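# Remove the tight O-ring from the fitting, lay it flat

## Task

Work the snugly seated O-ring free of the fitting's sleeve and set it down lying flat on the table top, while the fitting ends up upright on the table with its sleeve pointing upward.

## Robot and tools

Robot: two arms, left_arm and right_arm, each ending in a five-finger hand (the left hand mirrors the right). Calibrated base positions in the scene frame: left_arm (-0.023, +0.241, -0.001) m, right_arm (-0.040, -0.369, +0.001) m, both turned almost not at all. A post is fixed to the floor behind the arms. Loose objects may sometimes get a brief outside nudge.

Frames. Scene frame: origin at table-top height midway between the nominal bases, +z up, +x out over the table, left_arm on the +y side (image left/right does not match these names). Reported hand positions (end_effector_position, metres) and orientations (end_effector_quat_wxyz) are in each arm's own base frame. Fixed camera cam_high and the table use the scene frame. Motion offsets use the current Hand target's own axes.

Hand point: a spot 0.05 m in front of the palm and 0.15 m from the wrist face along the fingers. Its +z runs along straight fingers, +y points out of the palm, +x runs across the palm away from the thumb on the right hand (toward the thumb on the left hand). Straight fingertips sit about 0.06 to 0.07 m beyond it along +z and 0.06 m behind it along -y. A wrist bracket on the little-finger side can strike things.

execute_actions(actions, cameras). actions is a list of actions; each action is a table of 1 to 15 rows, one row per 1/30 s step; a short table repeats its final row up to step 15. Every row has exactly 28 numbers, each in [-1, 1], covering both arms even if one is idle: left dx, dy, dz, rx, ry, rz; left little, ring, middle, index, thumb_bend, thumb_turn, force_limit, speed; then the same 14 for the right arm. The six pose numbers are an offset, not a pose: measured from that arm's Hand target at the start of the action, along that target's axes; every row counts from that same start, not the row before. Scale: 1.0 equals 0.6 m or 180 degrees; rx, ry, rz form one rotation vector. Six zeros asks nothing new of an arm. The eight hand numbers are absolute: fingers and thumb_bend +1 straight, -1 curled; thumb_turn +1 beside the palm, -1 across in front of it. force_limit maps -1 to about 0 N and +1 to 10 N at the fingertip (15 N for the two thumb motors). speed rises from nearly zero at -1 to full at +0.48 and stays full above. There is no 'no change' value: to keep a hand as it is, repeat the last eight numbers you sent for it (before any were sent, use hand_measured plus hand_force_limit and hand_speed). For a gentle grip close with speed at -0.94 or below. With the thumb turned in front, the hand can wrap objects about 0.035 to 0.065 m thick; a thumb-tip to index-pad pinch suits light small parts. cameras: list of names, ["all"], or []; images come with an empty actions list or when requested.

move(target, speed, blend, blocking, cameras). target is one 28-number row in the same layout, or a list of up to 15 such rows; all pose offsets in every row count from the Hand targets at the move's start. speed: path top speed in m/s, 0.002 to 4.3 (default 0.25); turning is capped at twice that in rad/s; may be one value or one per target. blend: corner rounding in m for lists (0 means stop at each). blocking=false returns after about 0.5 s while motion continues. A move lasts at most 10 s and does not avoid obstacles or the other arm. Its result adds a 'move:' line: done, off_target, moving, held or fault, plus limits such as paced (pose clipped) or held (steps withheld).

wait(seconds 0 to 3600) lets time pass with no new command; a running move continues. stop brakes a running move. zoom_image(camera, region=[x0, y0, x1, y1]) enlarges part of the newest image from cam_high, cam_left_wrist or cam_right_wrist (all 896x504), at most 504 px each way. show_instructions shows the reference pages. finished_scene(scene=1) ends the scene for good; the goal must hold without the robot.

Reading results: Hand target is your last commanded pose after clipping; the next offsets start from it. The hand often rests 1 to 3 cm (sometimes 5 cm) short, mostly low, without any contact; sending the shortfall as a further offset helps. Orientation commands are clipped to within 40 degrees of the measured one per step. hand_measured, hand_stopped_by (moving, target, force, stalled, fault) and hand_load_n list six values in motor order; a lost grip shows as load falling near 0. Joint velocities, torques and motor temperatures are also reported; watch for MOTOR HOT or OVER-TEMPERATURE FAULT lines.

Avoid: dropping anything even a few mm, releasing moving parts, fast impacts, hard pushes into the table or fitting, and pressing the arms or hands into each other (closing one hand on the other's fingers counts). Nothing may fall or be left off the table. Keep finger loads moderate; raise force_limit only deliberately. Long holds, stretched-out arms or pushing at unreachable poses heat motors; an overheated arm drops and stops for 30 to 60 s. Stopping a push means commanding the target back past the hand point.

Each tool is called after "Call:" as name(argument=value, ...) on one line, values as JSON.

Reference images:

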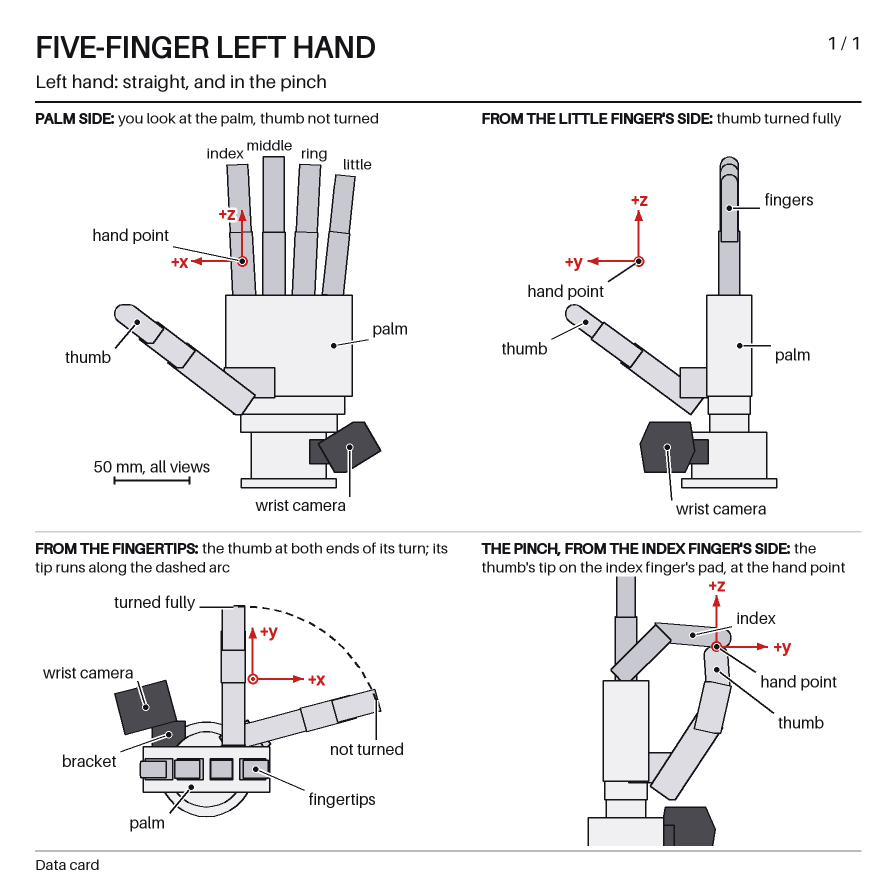

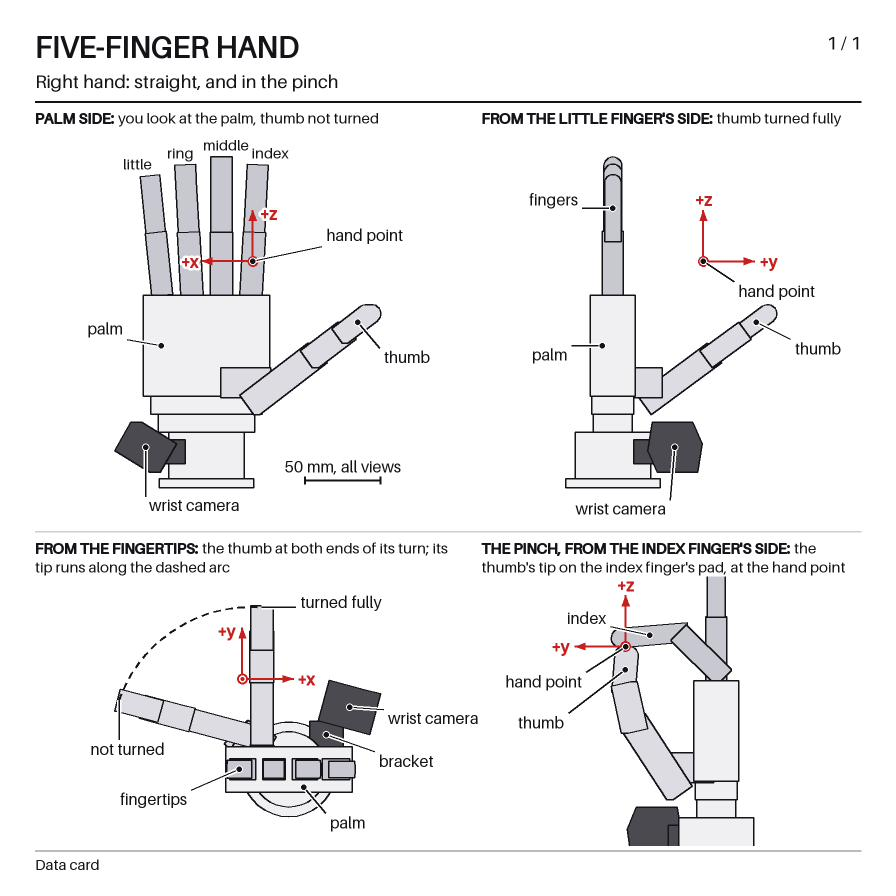

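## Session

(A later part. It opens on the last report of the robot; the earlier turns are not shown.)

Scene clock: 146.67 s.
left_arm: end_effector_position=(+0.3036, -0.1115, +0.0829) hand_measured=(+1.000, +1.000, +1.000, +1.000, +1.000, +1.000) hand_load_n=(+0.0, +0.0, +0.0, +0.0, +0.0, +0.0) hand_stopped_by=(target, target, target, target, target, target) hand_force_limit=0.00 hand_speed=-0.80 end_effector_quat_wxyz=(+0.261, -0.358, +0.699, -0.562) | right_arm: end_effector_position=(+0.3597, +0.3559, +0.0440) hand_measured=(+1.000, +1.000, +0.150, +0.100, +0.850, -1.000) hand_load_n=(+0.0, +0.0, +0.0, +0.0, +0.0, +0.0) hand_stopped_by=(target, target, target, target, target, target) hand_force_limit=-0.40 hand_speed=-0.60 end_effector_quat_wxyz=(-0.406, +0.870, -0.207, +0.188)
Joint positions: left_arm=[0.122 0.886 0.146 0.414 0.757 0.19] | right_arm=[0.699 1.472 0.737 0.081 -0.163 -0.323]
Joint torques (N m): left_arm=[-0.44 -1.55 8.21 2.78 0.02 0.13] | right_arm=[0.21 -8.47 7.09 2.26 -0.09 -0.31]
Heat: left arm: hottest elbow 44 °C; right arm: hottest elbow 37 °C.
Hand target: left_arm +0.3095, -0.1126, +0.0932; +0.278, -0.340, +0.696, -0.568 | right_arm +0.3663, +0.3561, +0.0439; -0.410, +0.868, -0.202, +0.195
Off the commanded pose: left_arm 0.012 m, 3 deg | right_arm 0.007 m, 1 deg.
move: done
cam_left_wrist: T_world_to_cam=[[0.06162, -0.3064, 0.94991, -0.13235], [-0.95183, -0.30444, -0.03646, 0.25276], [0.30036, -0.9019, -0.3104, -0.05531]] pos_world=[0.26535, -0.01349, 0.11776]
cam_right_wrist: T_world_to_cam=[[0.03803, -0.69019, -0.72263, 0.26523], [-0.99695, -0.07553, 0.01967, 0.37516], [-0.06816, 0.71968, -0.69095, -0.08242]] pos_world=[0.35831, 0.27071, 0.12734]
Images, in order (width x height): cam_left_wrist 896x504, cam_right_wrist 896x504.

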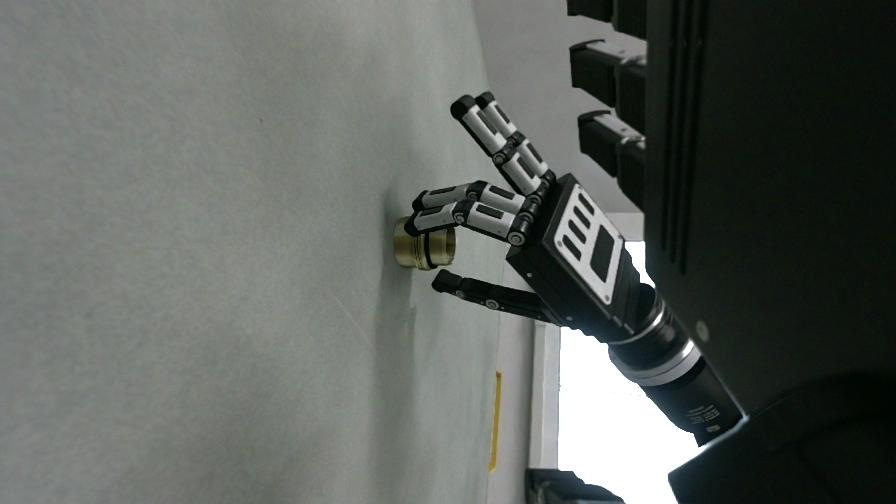

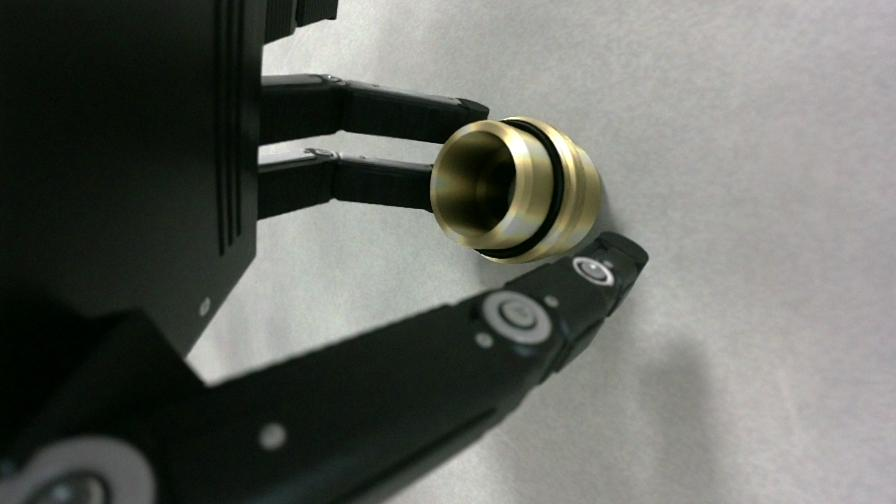

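Call:
move(target=[[0,0,0,0,0,0,1,1,1,1,1,1,0,-0.8,0.005,-0.026,-0.02,0,0,0,1,1,0.15,0.1,0.85,-1,-0.4,-0.6],[0,0,0,0,0,0,1,1,1,1,1,1,0,-0.8,0.0009,-0.0047,-0.0034,0,0,0,1,1,0.15,0.1,0.85,-1,-0.4,-0.6]], speed=0.05, cameras=["cam_right_wrist", "cam_left_wrist"])

Call:
zoom_image(camera="cam_left_wrist", region=[370, 170, 510, 290])

Scene clock: 149.33 s.
left_arm: end_effector_position=(+0.3036, -0.1115, +0.0829) hand_measured=(+1.000, +1.000, +1.000, +1.000, +1.000, +1.000) hand_load_n=(+0.0, +0.0, +0.0, +0.0, +0.0, +0.0) hand_stopped_by=(target, target, target, target, target, target) hand_force_limit=0.00 hand_speed=-0.80 end_effector_quat_wxyz=(+0.261, -0.358, +0.699, -0.562) | right_arm: end_effector_position=(+0.3589, +0.3542, +0.0464) hand_measured=(+1.000, +1.000, +0.150, +0.100, +0.850, -1.000) hand_load_n=(+0.0, +0.0, +0.0, +0.0, +0.0, +0.0) hand_stopped_by=(target, target, target, target, target, target) hand_force_limit=-0.40 hand_speed=-0.60 end_effector_quat_wxyz=(-0.404, +0.871, -0.208, +0.187)
Joint positions: left_arm=[0.122 0.886 0.146 0.414 0.757 0.19] | right_arm=[0.697 1.463 0.737 0.069 -0.163 -0.323]
Joint torques (N m): left_arm=[-1.03 -1.61 8.12 2.91 0.02 0.14] | right_arm=[0.21 -8.29 7.47 2.26 -0.08 -0.31]
Heat: left arm: hottest elbow 44 °C; right arm: hottest elbow 37 °C.
Hand target: left_arm +0.3095, -0.1126, +0.0932; +0.278, -0.340, +0.696, -0.568 | right_arm +0.3663, +0.3562, +0.0474; -0.410, +0.868, -0.202, +0.195
Off the commanded pose: left_arm 0.012 m, 3 deg | right_arm 0.008 m, 1 deg.
move: done
cam_left_wrist: T_world_to_cam=[[0.06162, -0.3064, 0.94991, -0.13235], [-0.95183, -0.30444, -0.03646, 0.25276], [0.30036, -0.9019, -0.3104, -0.05531]] pos_world=[0.26535, -0.01349, 0.11776]
cam_right_wrist: T_world_to_cam=[[0.03531, -0.69164, -0.72138, 0.26718], [-0.99701, -0.07397, 0.02213, 0.37348], [-0.06866, 0.71844, -0.69219, -0.07892]] pos_world=[0.35752, 0.26912, 0.12984]
Images, in order (width x height): cam_left_wrist 896x504, cam_right_wrist 896x504.

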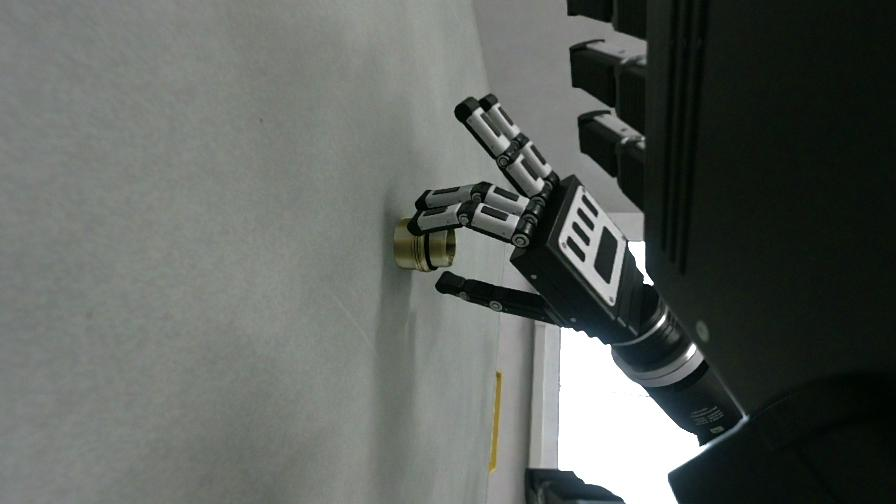

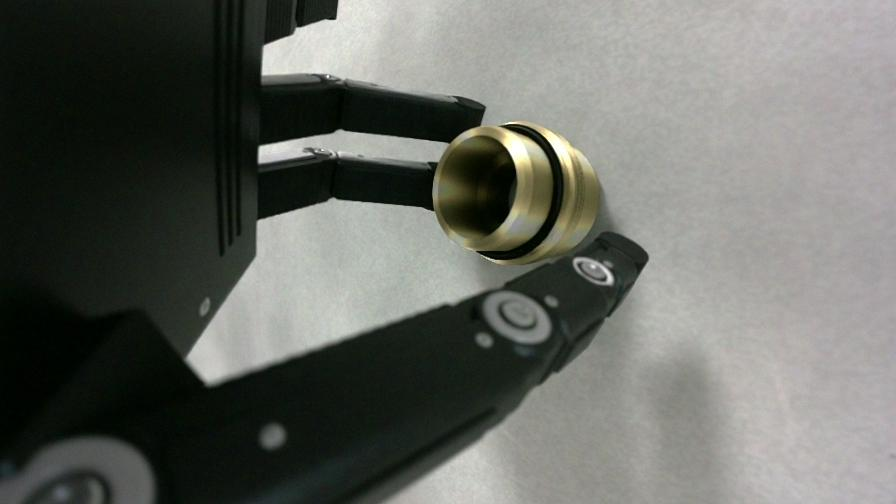

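Scaled by 3.600.

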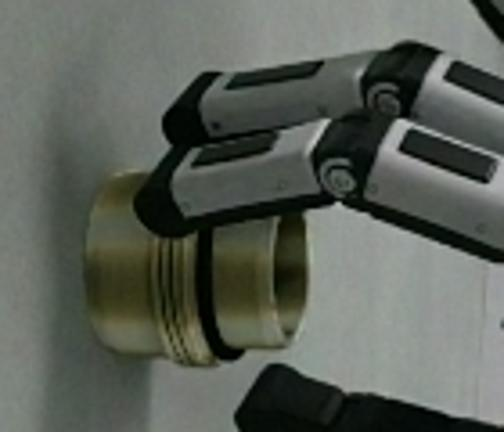

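Call:
move(target=[0,0,0,0,0,0,1,1,1,1,1,1,0,-0.8,0,0,0,0,0,0,1,1,-0.1,-0.12,0.64,-1,-0.7,-0.85], speed=0.05, cameras=["cam_right_wrist", "cam_left_wrist"])

Call:
zoom_image(camera="cam_left_wrist", region=[370, 170, 510, 290])

Scene clock: 151.17 s.
left_arm: end_effector_position=(+0.3036, -0.1115, +0.0829) hand_measured=(+1.000, +1.000, +1.000, +1.000, +1.000, +1.000) hand_load_n=(+0.0, +0.0, +0.0, +0.0, +0.0, -0.5) hand_stopped_by=(target, target, target, target, target, target) hand_force_limit=0.00 hand_speed=-0.80 end_effector_quat_wxyz=(+0.261, -0.358, +0.699, -0.562) | right_arm: end_effector_position=(+0.3583, +0.3569, +0.0478) hand_measured=(+1.000, +1.000, +0.082, +0.004, +0.640, -1.000) hand_load_n=(+0.0, +0.0, +0.0, +1.0, +0.0, +0.0) hand_stopped_by=(target, target, force, force, target, target) hand_force_limit=-0.70 hand_speed=-0.85 end_effector_quat_wxyz=(-0.408, +0.870, -0.205, +0.187)
Joint positions: left_arm=[0.122 0.886 0.146 0.414 0.757 0.19] | right_arm=[0.701 1.463 0.737 0.076 -0.167 -0.323]
Joint torques (N m): left_arm=[-0.85 -1.2 8.12 2.78 0.03 0.09] | right_arm=[0.21 -8.35 7.47 2.03 -0.09 -0.31]
Heat: left arm: hottest elbow 44 °C; right arm: hottest elbow 37 °C.
Hand target: left_arm +0.3095, -0.1126, +0.0932; +0.278, -0.340, +0.696, -0.568 | right_arm +0.3663, +0.3562, +0.0474; -0.410, +0.868, -0.202, +0.195
Off the commanded pose: left_arm 0.012 m, 3 deg | right_arm 0.008 m, 1 deg.
move: done
cam_left_wrist: T_world_to_cam=[[0.06162, -0.3064, 0.94991, -0.13235], [-0.95183, -0.30444, -0.03646, 0.25276], [0.30036, -0.9019, -0.3104, -0.05531]] pos_world=[0.26535, -0.01349, 0.11776]
cam_right_wrist: T_world_to_cam=[[0.04289, -0.68625, -0.7261, 0.26564], [-0.99657, -0.08085, 0.01755, 0.37562], [-0.07075, 0.72285, -0.68737, -0.08097]] pos_world=[0.35721, 0.27119, 0.13063]
Images, in order (width x height): cam_left_wrist 896x504, cam_right_wrist 896x504.

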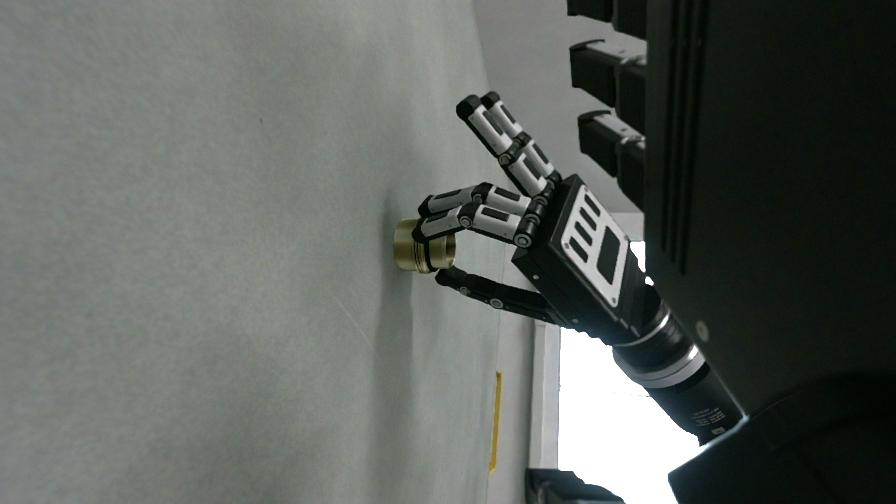

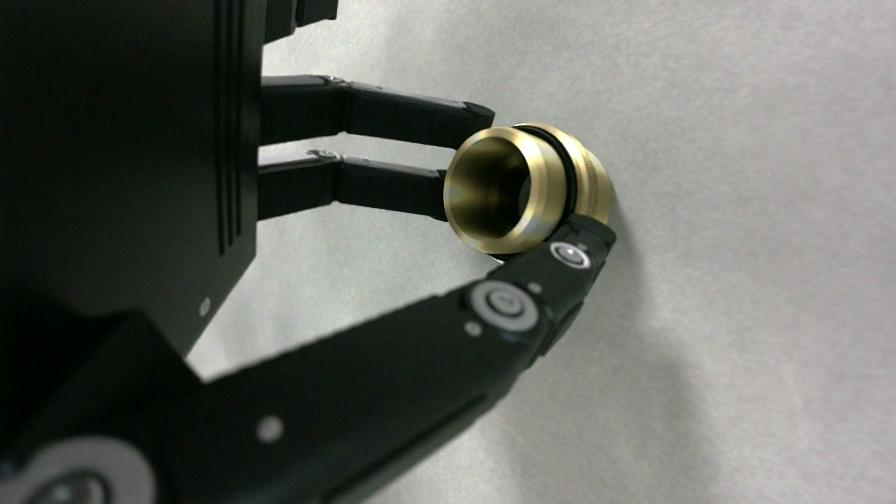

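Scaled by 3.600.

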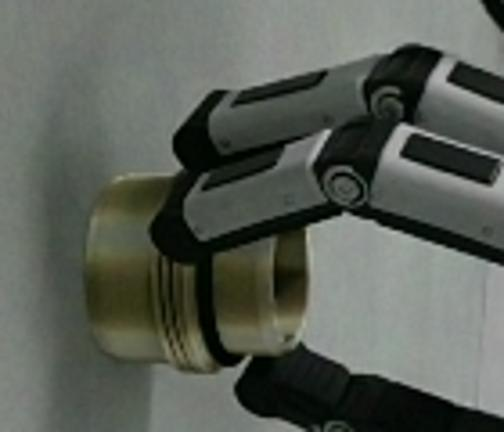

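Call:
move(target=[0,0,0,0,0,0,1,1,1,1,1,1,0,-0.8,0,0,0,0,0,0,1,1,-0.3,-0.3,0.5,-1,-0.3,-0.88], speed=0.05, cameras=["cam_right_wrist", "cam_left_wrist"])

Call:
zoom_image(camera="cam_left_wrist", region=[370, 170, 510, 290])

Call:
zoom_image(camera="cam_right_wrist", region=[400, 90, 680, 310])

Scene clock: 152.63 s.
left_arm: end_effector_position=(+0.3036, -0.1115, +0.0829) hand_measured=(+1.000, +1.000, +1.000, +1.000, +1.000, +1.000) hand_load_n=(+0.0, +0.0, +0.0, +0.0, +0.0, -0.5) hand_stopped_by=(target, target, target, target, target, target) hand_force_limit=0.00 hand_speed=-0.80 end_effector_quat_wxyz=(+0.261, -0.358, +0.699, -0.562) | right_arm: end_effector_position=(+0.3587, +0.3584, +0.0491) hand_measured=(+1.000, +1.000, +0.006, -0.082, +0.576, -1.000) hand_load_n=(-0.5, +0.0, +2.0, +6.5, +5.5, +0.0) hand_stopped_by=(target, target, force, force, force, target) hand_force_limit=-0.30 hand_speed=-0.88 end_effector_quat_wxyz=(-0.411, +0.869, -0.204, +0.186)
Joint positions: left_arm=[0.122 0.886 0.146 0.414 0.757 0.19] | right_arm=[0.701 1.463 0.739 0.079 -0.172 -0.323]
Joint torques (N m): left_arm=[-0.15 -1.55 8.16 2.85 0.03 0.15] | right_arm=[0.26 -8.35 7.47 1.92 0.03 -0.31]
Heat: left arm: hottest elbow 44 °C; right arm: hottest elbow 36 °C.
Hand target: left_arm +0.3095, -0.1126, +0.0932; +0.278, -0.340, +0.696, -0.568 | right_arm +0.3663, +0.3562, +0.0474; -0.410, +0.868, -0.202, +0.195
Off the commanded pose: left_arm 0.012 m, 3 deg | right_arm 0.008 m, 1 deg.
move: done
cam_left_wrist: T_world_to_cam=[[0.06162, -0.3064, 0.94991, -0.13235], [-0.95183, -0.30444, -0.03646, 0.25276], [0.30036, -0.9019, -0.3104, -0.05531]] pos_world=[0.26535, -0.01349, 0.11776]
cam_right_wrist: T_world_to_cam=[[0.04669, -0.6824, -0.72949, 0.26511], [-0.9963, -0.08456, 0.01533, 0.3774], [-0.07214, 0.72607, -0.68382, -0.08188]] pos_world=[0.35771, 0.27227, 0.13162]
Images, in order (width x height): cam_left_wrist 896x504, cam_right_wrist 896x504.

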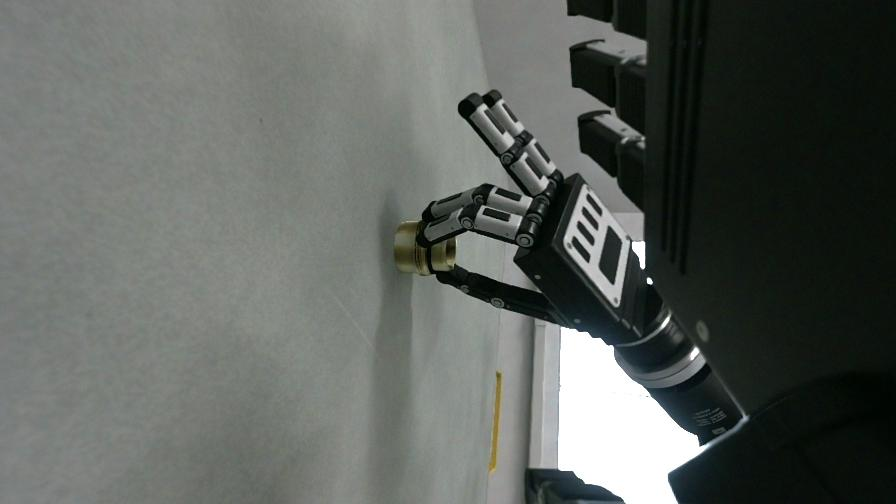

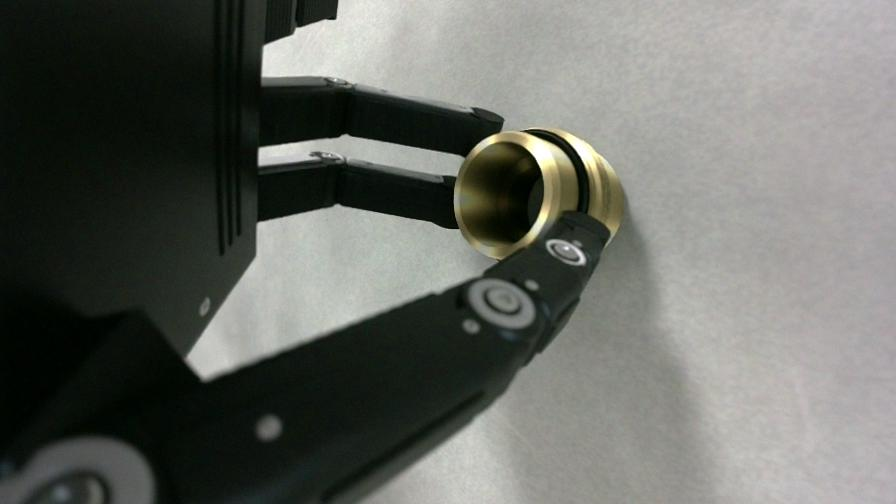

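Scaled by 3.600.

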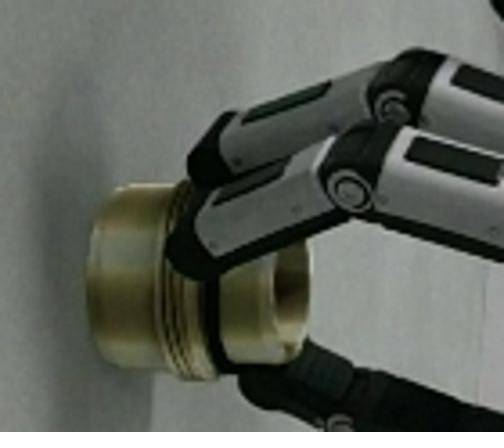

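Scaled by 1.800.

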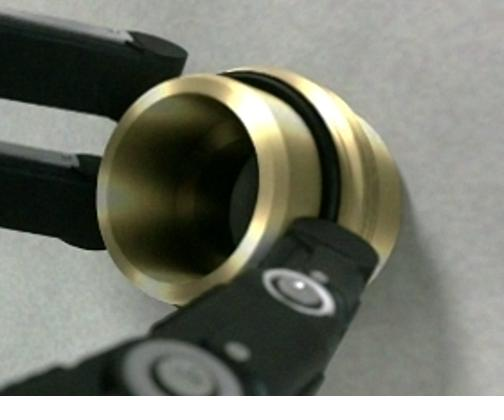

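Call:
move(target=[0,0,0,0,0,0,1,1,1,1,1,1,0,-0.8,0,0,0,0,0,0,1,1,-0.4,-0.4,0.4,-1,0.3,-0.9], speed=0.05, cameras=["cam_left_wrist"])

Call:
zoom_image(camera="cam_left_wrist", region=[370, 170, 510, 290])

Scene clock: 153.63 s.
left_arm: end_effector_position=(+0.3036, -0.1115, +0.0829) hand_measured=(+1.000, +1.000, +1.000, +1.000, +1.000, +1.000) hand_load_n=(-0.5, +0.0, -0.5, -0.5, +0.0, +0.0) hand_stopped_by=(target, target, target, target, target, target) hand_force_limit=0.00 hand_speed=-0.80 end_effector_quat_wxyz=(+0.261, -0.358, +0.699, -0.562) | right_arm: end_effector_position=(+0.3590, +0.3586, +0.0494) hand_measured=(+1.000, +1.000, -0.028, -0.082, +0.550, -1.000) hand_load_n=(+0.0, +0.0, +8.0, +5.5, +10.0, +0.5) hand_stopped_by=(target, target, force, force, force, target) hand_force_limit=0.30 hand_speed=-0.90 end_effector_quat_wxyz=(-0.412, +0.868, -0.204, +0.187)
Joint positions: left_arm=[0.122 0.886 0.146 0.414 0.757 0.19] | right_arm=[0.701 1.463 0.739 0.081 -0.172 -0.323]
Joint torques (N m): left_arm=[-0.97 -1.49 8.17 2.84 0.04 0.11] | right_arm=[0.21 -8.35 7.49 1.85 0.03 -0.31]
Heat: left arm: hottest elbow 44 °C; right arm: hottest elbow 36 °C.
Hand target: left_arm +0.3095, -0.1126, +0.0932; +0.278, -0.340, +0.696, -0.568 | right_arm +0.3663, +0.3562, +0.0474; -0.410, +0.868, -0.202, +0.195
Off the commanded pose: left_arm 0.012 m, 3 deg | right_arm 0.008 m, 1 deg.
move: done
cam_left_wrist: T_world_to_cam=[[0.06162, -0.3064, 0.94991, -0.13235], [-0.95183, -0.30444, -0.03646, 0.25276], [0.30036, -0.9019, -0.3104, -0.05531]] pos_world=[0.26535, -0.01349, 0.11776]

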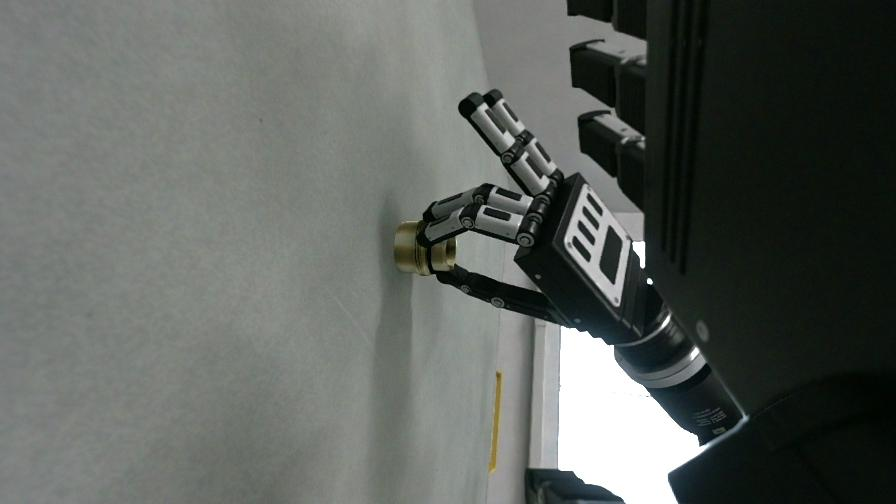

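Scaled by 3.600.

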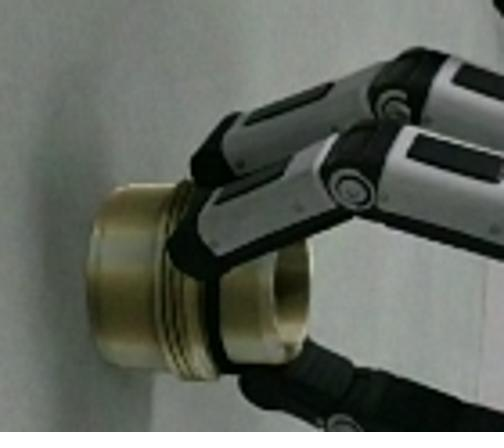

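Call:
move(target=[0,0,0,0,0,0,1,1,1,1,1,1,0,-0.8,0.007,-0.0388,-0.0167,0,0,0,1,1,-0.4,-0.4,0.4,-1,0.3,-0.9], speed=0.04, cameras=["cam_left_wrist","cam_right_wrist"])

Call:
zoom_image(camera="cam_left_wrist", region=[370, 170, 510, 290])

Scene clock: 155.13 s.
left_arm: end_effector_position=(+0.3036, -0.1115, +0.0829) hand_measured=(+1.000, +1.000, +1.000, +1.000, +1.000, +1.000) hand_load_n=(+0.0, +0.0, +0.0, +0.0, +0.0, -0.5) hand_stopped_by=(target, target, target, target, target, target) hand_force_limit=0.00 hand_speed=-0.80 end_effector_quat_wxyz=(+0.261, -0.358, +0.699, -0.562) | right_arm: end_effector_position=(+0.3552, +0.3535, +0.0497) hand_measured=(+1.000, +1.000, -0.028, -0.082, +0.550, -1.000) hand_load_n=(+0.0, -0.5, +8.0, +5.5, +9.5, +1.0) hand_stopped_by=(target, target, force, force, force, target) hand_force_limit=0.30 hand_speed=-0.90 end_effector_quat_wxyz=(-0.397, +0.875, -0.209, +0.180)
Joint positions: left_arm=[0.122 0.886 0.146 0.414 0.757 0.19] | right_arm=[0.701 1.453 0.75 0.024 -0.164 -0.323]
Joint torques (N m): left_arm=[-0.73 -1.55 8.18 2.78 0.04 0.16] | right_arm=[0.67 -10.34 10.29 0.98 0.11 -0.27]
Heat: left arm: hottest elbow 44 °C; right arm: hottest elbow 36 °C.
Hand target: left_arm +0.3095, -0.1126, +0.0932; +0.278, -0.340, +0.696, -0.568 | right_arm +0.3692, +0.3613, +0.0725; -0.410, +0.868, -0.202, +0.195
Off the commanded pose: left_arm 0.012 m, 3 deg | right_arm 0.028 m, 2 deg.
move: off_target (right_arm)
cam_left_wrist: T_world_to_cam=[[0.06162, -0.3064, 0.94991, -0.13235], [-0.95183, -0.30444, -0.03646, 0.25276], [0.30036, -0.9019, -0.3104, -0.05531]] pos_world=[0.26535, -0.01349, 0.11776]
cam_right_wrist: T_world_to_cam=[[0.02601, -0.70092, -0.71277, 0.27547], [-0.99616, -0.07778, 0.04013, 0.36988], [-0.08357, 0.70899, -0.70025, -0.06729]] pos_world=[0.35567, 0.26956, 0.13438]

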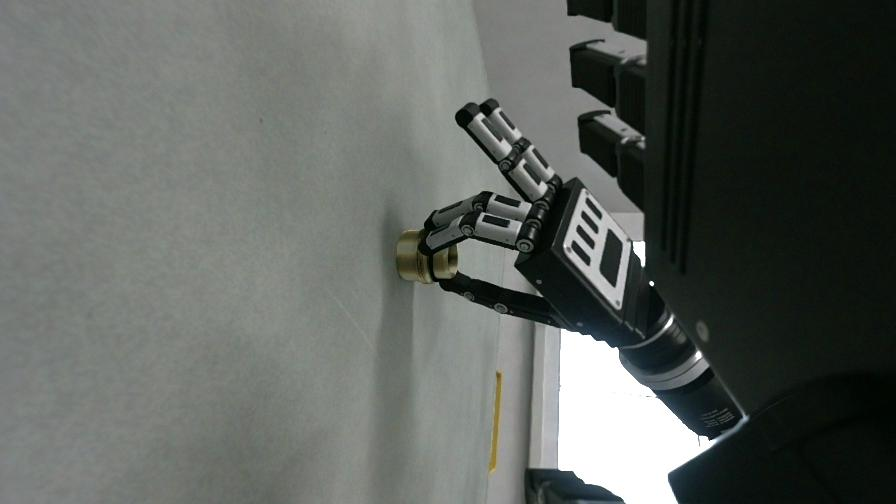

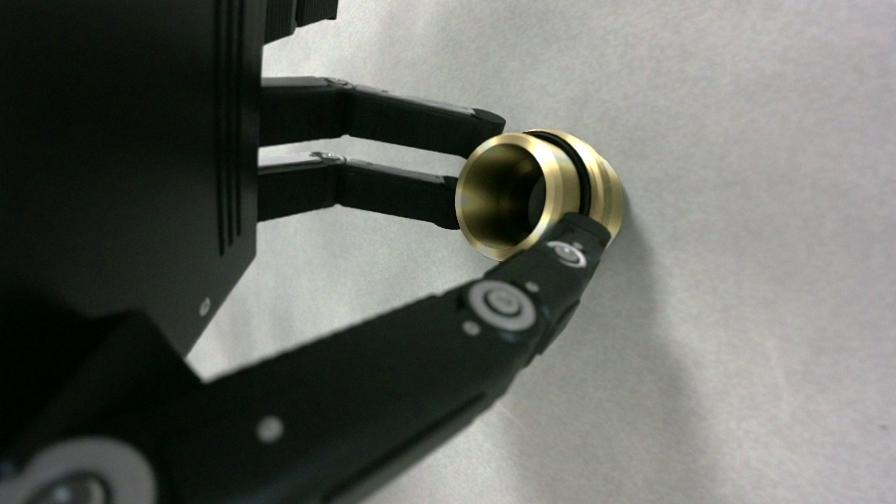

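Scaled by 3.600.

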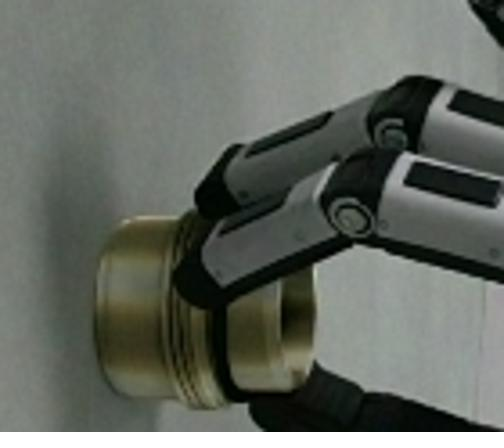

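Call:
move(target=[0,0,0,0,0,0,1,1,1,1,1,1,0,-0.8,0.004,-0.022,-0.01,0,0,0,1,1,-0.4,-0.4,0.4,-1,0.3,-0.9], speed=0.04, cameras=["cam_left_wrist","cam_right_wrist"])

Call:
zoom_image(camera="cam_left_wrist", region=[370, 170, 510, 290])

Scene clock: 156.27 s.
left_arm: end_effector_position=(+0.3036, -0.1115, +0.0829) hand_measured=(+1.000, +1.000, +1.000, +1.000, +1.000, +1.000) hand_load_n=(+0.0, +0.0, +0.0, +0.0, +0.0, +0.0) hand_stopped_by=(target, target, target, target, target, target) hand_force_limit=0.00 hand_speed=-0.80 end_effector_quat_wxyz=(+0.261, -0.358, +0.699, -0.562) | right_arm: end_effector_position=(+0.3506, +0.3485, +0.0508) hand_measured=(+1.000, +1.000, -0.028, -0.082, +0.550, -1.000) hand_load_n=(+0.0, +0.0, +7.5, +5.0, +10.0, +1.0) hand_stopped_by=(target, target, force, force, force, target) hand_force_limit=0.30 hand_speed=-0.90 end_effector_quat_wxyz=(-0.384, +0.882, -0.213, +0.173)
Joint positions: left_arm=[0.122 0.886 0.146 0.414 0.757 0.19] | right_arm=[0.701 1.44 0.759 -0.031 -0.16 -0.323]
Joint torques (N m): left_arm=[-1.32 -1.85 8.14 2.62 0.02 0.13] | right_arm=[0.85 -10.87 11.63 1.26 0.05 -0.26]
Heat: left arm: hottest elbow 44 °C; right arm: hottest elbow 36 °C.
Hand target: left_arm +0.3095, -0.1126, +0.0932; +0.278, -0.340, +0.696, -0.568 | right_arm +0.3707, +0.3640, +0.0868; -0.410, +0.868, -0.202, +0.195
Off the commanded pose: left_arm 0.012 m, 3 deg | right_arm 0.044 m, 4 deg.
move: off_target (right_arm)
cam_left_wrist: T_world_to_cam=[[0.06162, -0.3064, 0.94991, -0.13235], [-0.95183, -0.30444, -0.03646, 0.25276], [0.30036, -0.9019, -0.3104, -0.05531]] pos_world=[0.26535, -0.01349, 0.11776]
cam_right_wrist: T_world_to_cam=[[0.00667, -0.71789, -0.69613, 0.28466], [-0.99516, -0.07299, 0.06573, 0.36156], [-0.098, 0.69232, -0.7149, -0.0517]] pos_world=[0.35284, 0.26653, 0.13744]

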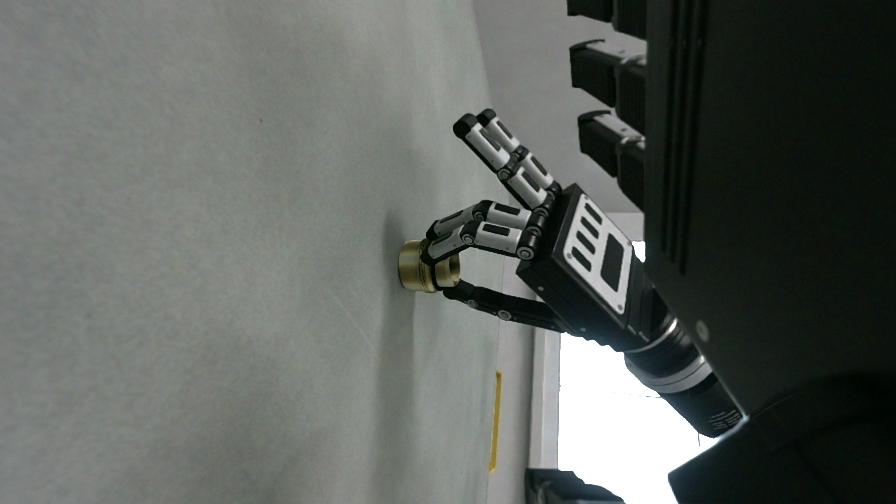

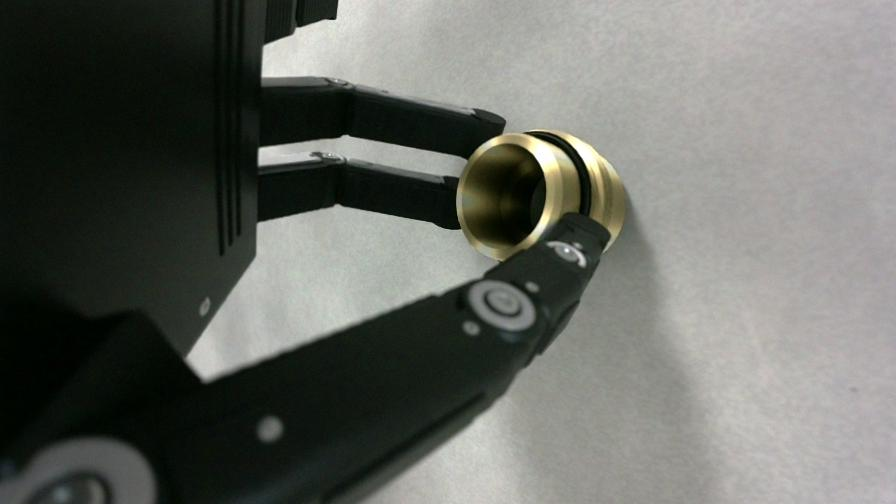

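Scaled by 3.600.

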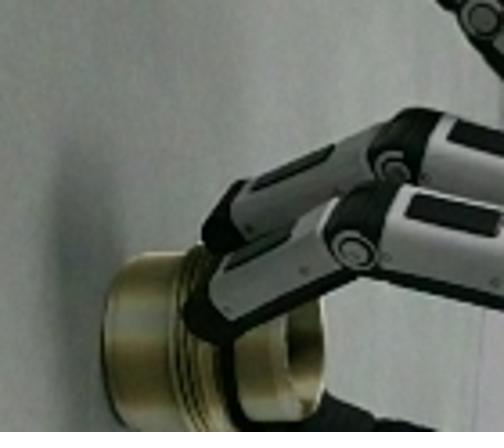

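Call:
move(target=[0,0,0,0,0,0,1,1,1,1,1,1,0,-0.8,0.007,-0.05,-0.022,0,0,0,1,1,-0.4,-0.4,0.4,-1,0.3,-0.9], speed=0.05, cameras=["cam_left_wrist","cam_right_wrist"])

Call:
zoom_image(camera="cam_left_wrist", region=[370, 170, 530, 310])

Scene clock: 157.83 s.
left_arm: end_effector_position=(+0.3036, -0.1115, +0.0829) hand_measured=(+1.000, +1.000, +1.000, +1.000, +1.000, +1.000) hand_load_n=(+0.0, +0.0, +0.0, +0.0, +0.0, +0.0) hand_stopped_by=(target, target, target, target, target, target) hand_force_limit=0.00 hand_speed=-0.80 end_effector_quat_wxyz=(+0.261, -0.358, +0.699, -0.562) | right_arm: end_effector_position=(+0.3614, +0.3561, +0.0891) hand_measured=(+1.000, +1.000, -0.030, -0.082, +0.546, -1.000) hand_load_n=(+0.0, +0.0, +0.0, +0.0, +0.0, +0.0) hand_stopped_by=(target, target, force, force, force, target) hand_force_limit=0.30 hand_speed=-0.90 end_effector_quat_wxyz=(-0.389, +0.878, -0.212, +0.180)
Joint positions: left_arm=[0.122 0.886 0.146 0.414 0.757 0.19] | right_arm=[0.701 1.397 0.829 -0.126 -0.154 -0.323]
Joint torques (N m): left_arm=[-1.14 -1.67 8.17 2.86 0.03 0.1] | right_arm=[1.26 -10.29 11.77 1.2 0.08 -0.21]
Heat: left arm: hottest elbow 44 °C; right arm: hottest elbow 37 °C.
Hand target: left_arm +0.3095, -0.1126, +0.0932; +0.278, -0.340, +0.696, -0.568 | right_arm +0.3733, +0.3709, +0.1190; -0.410, +0.868, -0.202, +0.195
Off the commanded pose: left_arm 0.012 m, 3 deg | right_arm 0.035 m, 3 deg.
move: off_target (right_arm)
cam_left_wrist: T_world_to_cam=[[0.06162, -0.3064, 0.94991, -0.13235], [-0.95183, -0.30444, -0.03646, 0.25276], [0.30036, -0.9019, -0.3104, -0.05531]] pos_world=[0.26535, -0.01349, 0.11776]
cam_right_wrist: T_world_to_cam=[[0.01499, -0.71178, -0.70225, 0.31201], [-0.99645, -0.06885, 0.04852, 0.37082], [-0.08289, 0.69902, -0.71028, -0.03676]] pos_world=[0.36178, 0.27331, 0.17501]

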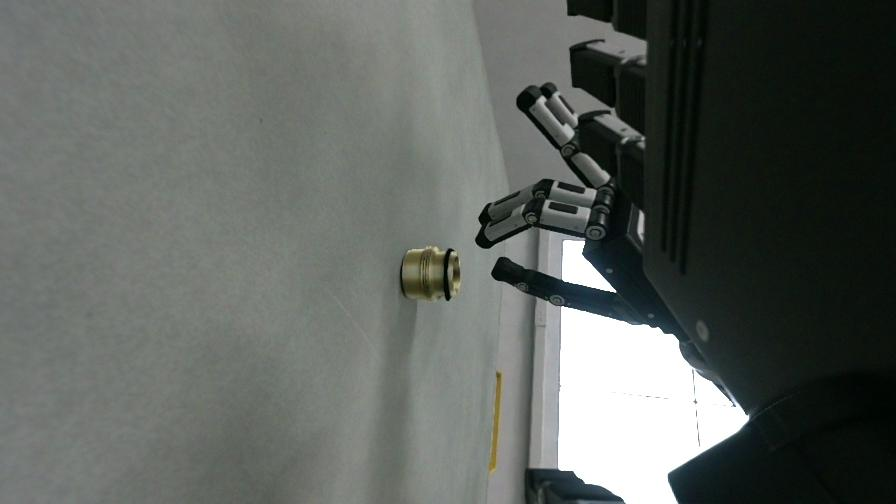

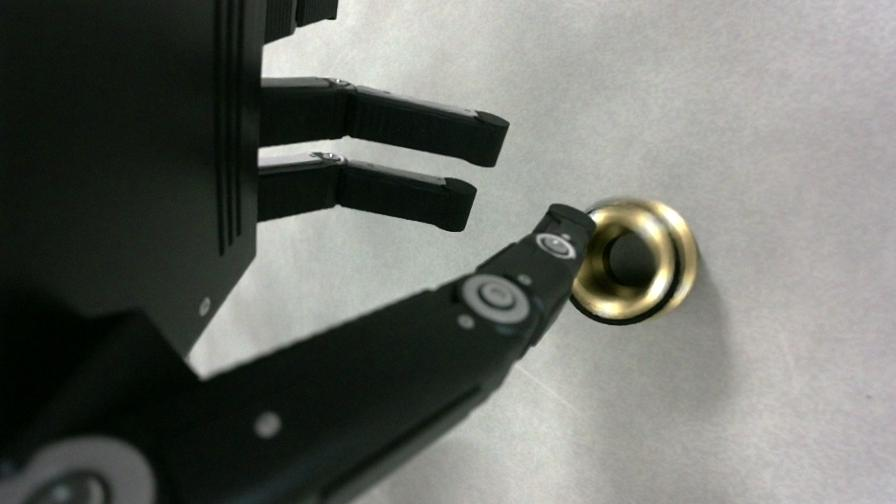

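Scaled by 3.150.

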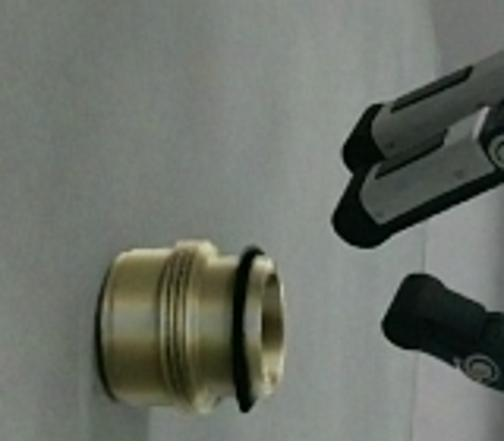

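Call:
wait(seconds=1, cameras=["cam_left_wrist","cam_right_wrist"])

Call:
zoom_image(camera="cam_left_wrist", region=[370, 200, 510, 310])

Call:
zoom_image(camera="cam_right_wrist", region=[540, 170, 720, 340])

Scene clock: 159.03 s.
left_arm: end_effector_position=(+0.3036, -0.1115, +0.0829) hand_measured=(+1.000, +1.000, +1.000, +1.000, +1.000, +1.000) hand_load_n=(+0.0, +0.0, +0.0, +0.0, +0.0, +0.0) hand_stopped_by=(target, target, target, target, target, target) hand_force_limit=0.00 hand_speed=-0.80 end_effector_quat_wxyz=(+0.261, -0.358, +0.699, -0.562) | right_arm: end_effector_position=(+0.3614, +0.3561, +0.0891) hand_measured=(+1.000, +1.000, -0.030, -0.082, +0.546, -1.000) hand_load_n=(+0.0, +0.0, +0.0, +0.0, +0.0, +0.0) hand_stopped_by=(target, target, force, force, force, target) hand_force_limit=0.30 hand_speed=-0.90 end_effector_quat_wxyz=(-0.389, +0.878, -0.212, +0.180)
Joint positions: left_arm=[0.122 0.886 0.146 0.414 0.757 0.19] | right_arm=[0.701 1.397 0.829 -0.126 -0.154 -0.323]
Joint torques (N m): left_arm=[-0.26 -1.44 8.27 2.69 0 0.12] | right_arm=[1.26 -10.34 11.75 1.18 0.07 -0.21]
Heat: left arm: hottest elbow 44 °C; right arm: hottest elbow 37 °C.
Hand target: left_arm +0.3095, -0.1126, +0.0932; +0.278, -0.340, +0.696, -0.568 | right_arm +0.3733, +0.3709, +0.1190; -0.410, +0.868, -0.202, +0.195
Off the commanded pose: left_arm 0.012 m, 3 deg | right_arm 0.035 m, 3 deg.
wait: 1.00 s; at rest from the start
cam_left_wrist: T_world_to_cam=[[0.06162, -0.3064, 0.94991, -0.13235], [-0.95183, -0.30444, -0.03646, 0.25276], [0.30036, -0.9019, -0.3104, -0.05531]] pos_world=[0.26535, -0.01349, 0.11776]
cam_right_wrist: T_world_to_cam=[[0.01499, -0.71178, -0.70225, 0.31201], [-0.99645, -0.06885, 0.04852, 0.37082], [-0.08289, 0.69902, -0.71028, -0.03676]] pos_world=[0.36178, 0.27331, 0.17501]

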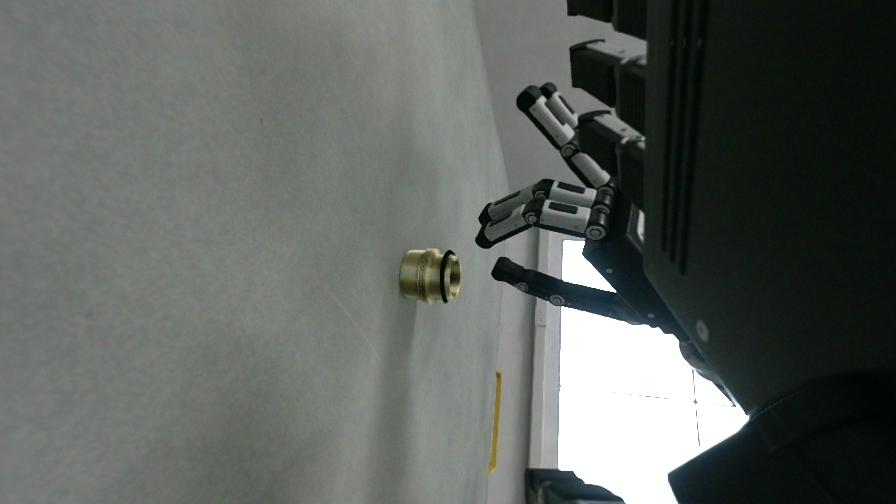

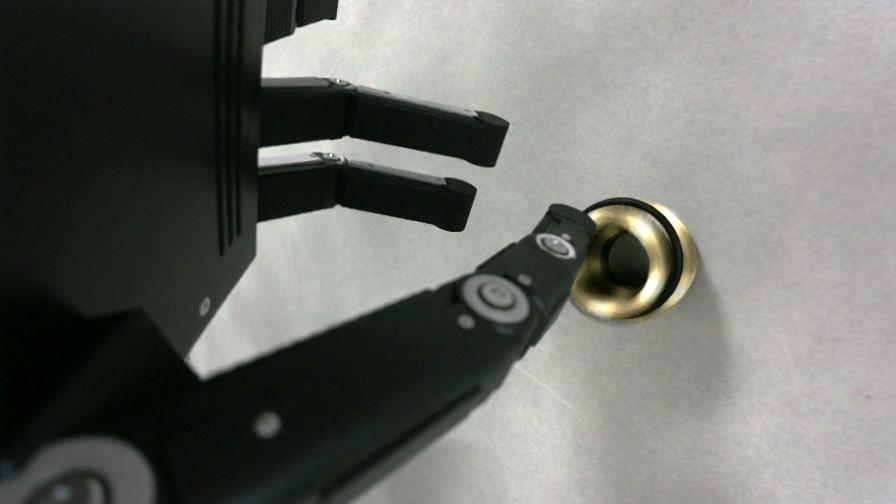

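Scaled by 3.600.

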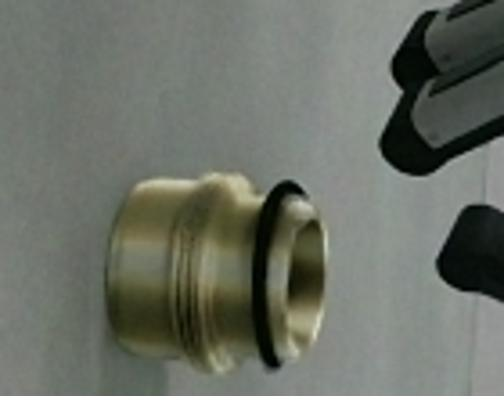

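Scaled by 2.800.

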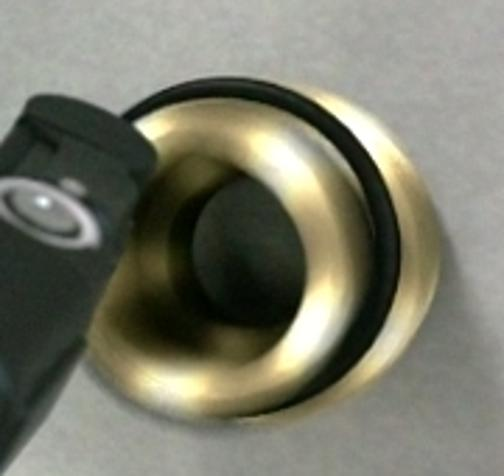

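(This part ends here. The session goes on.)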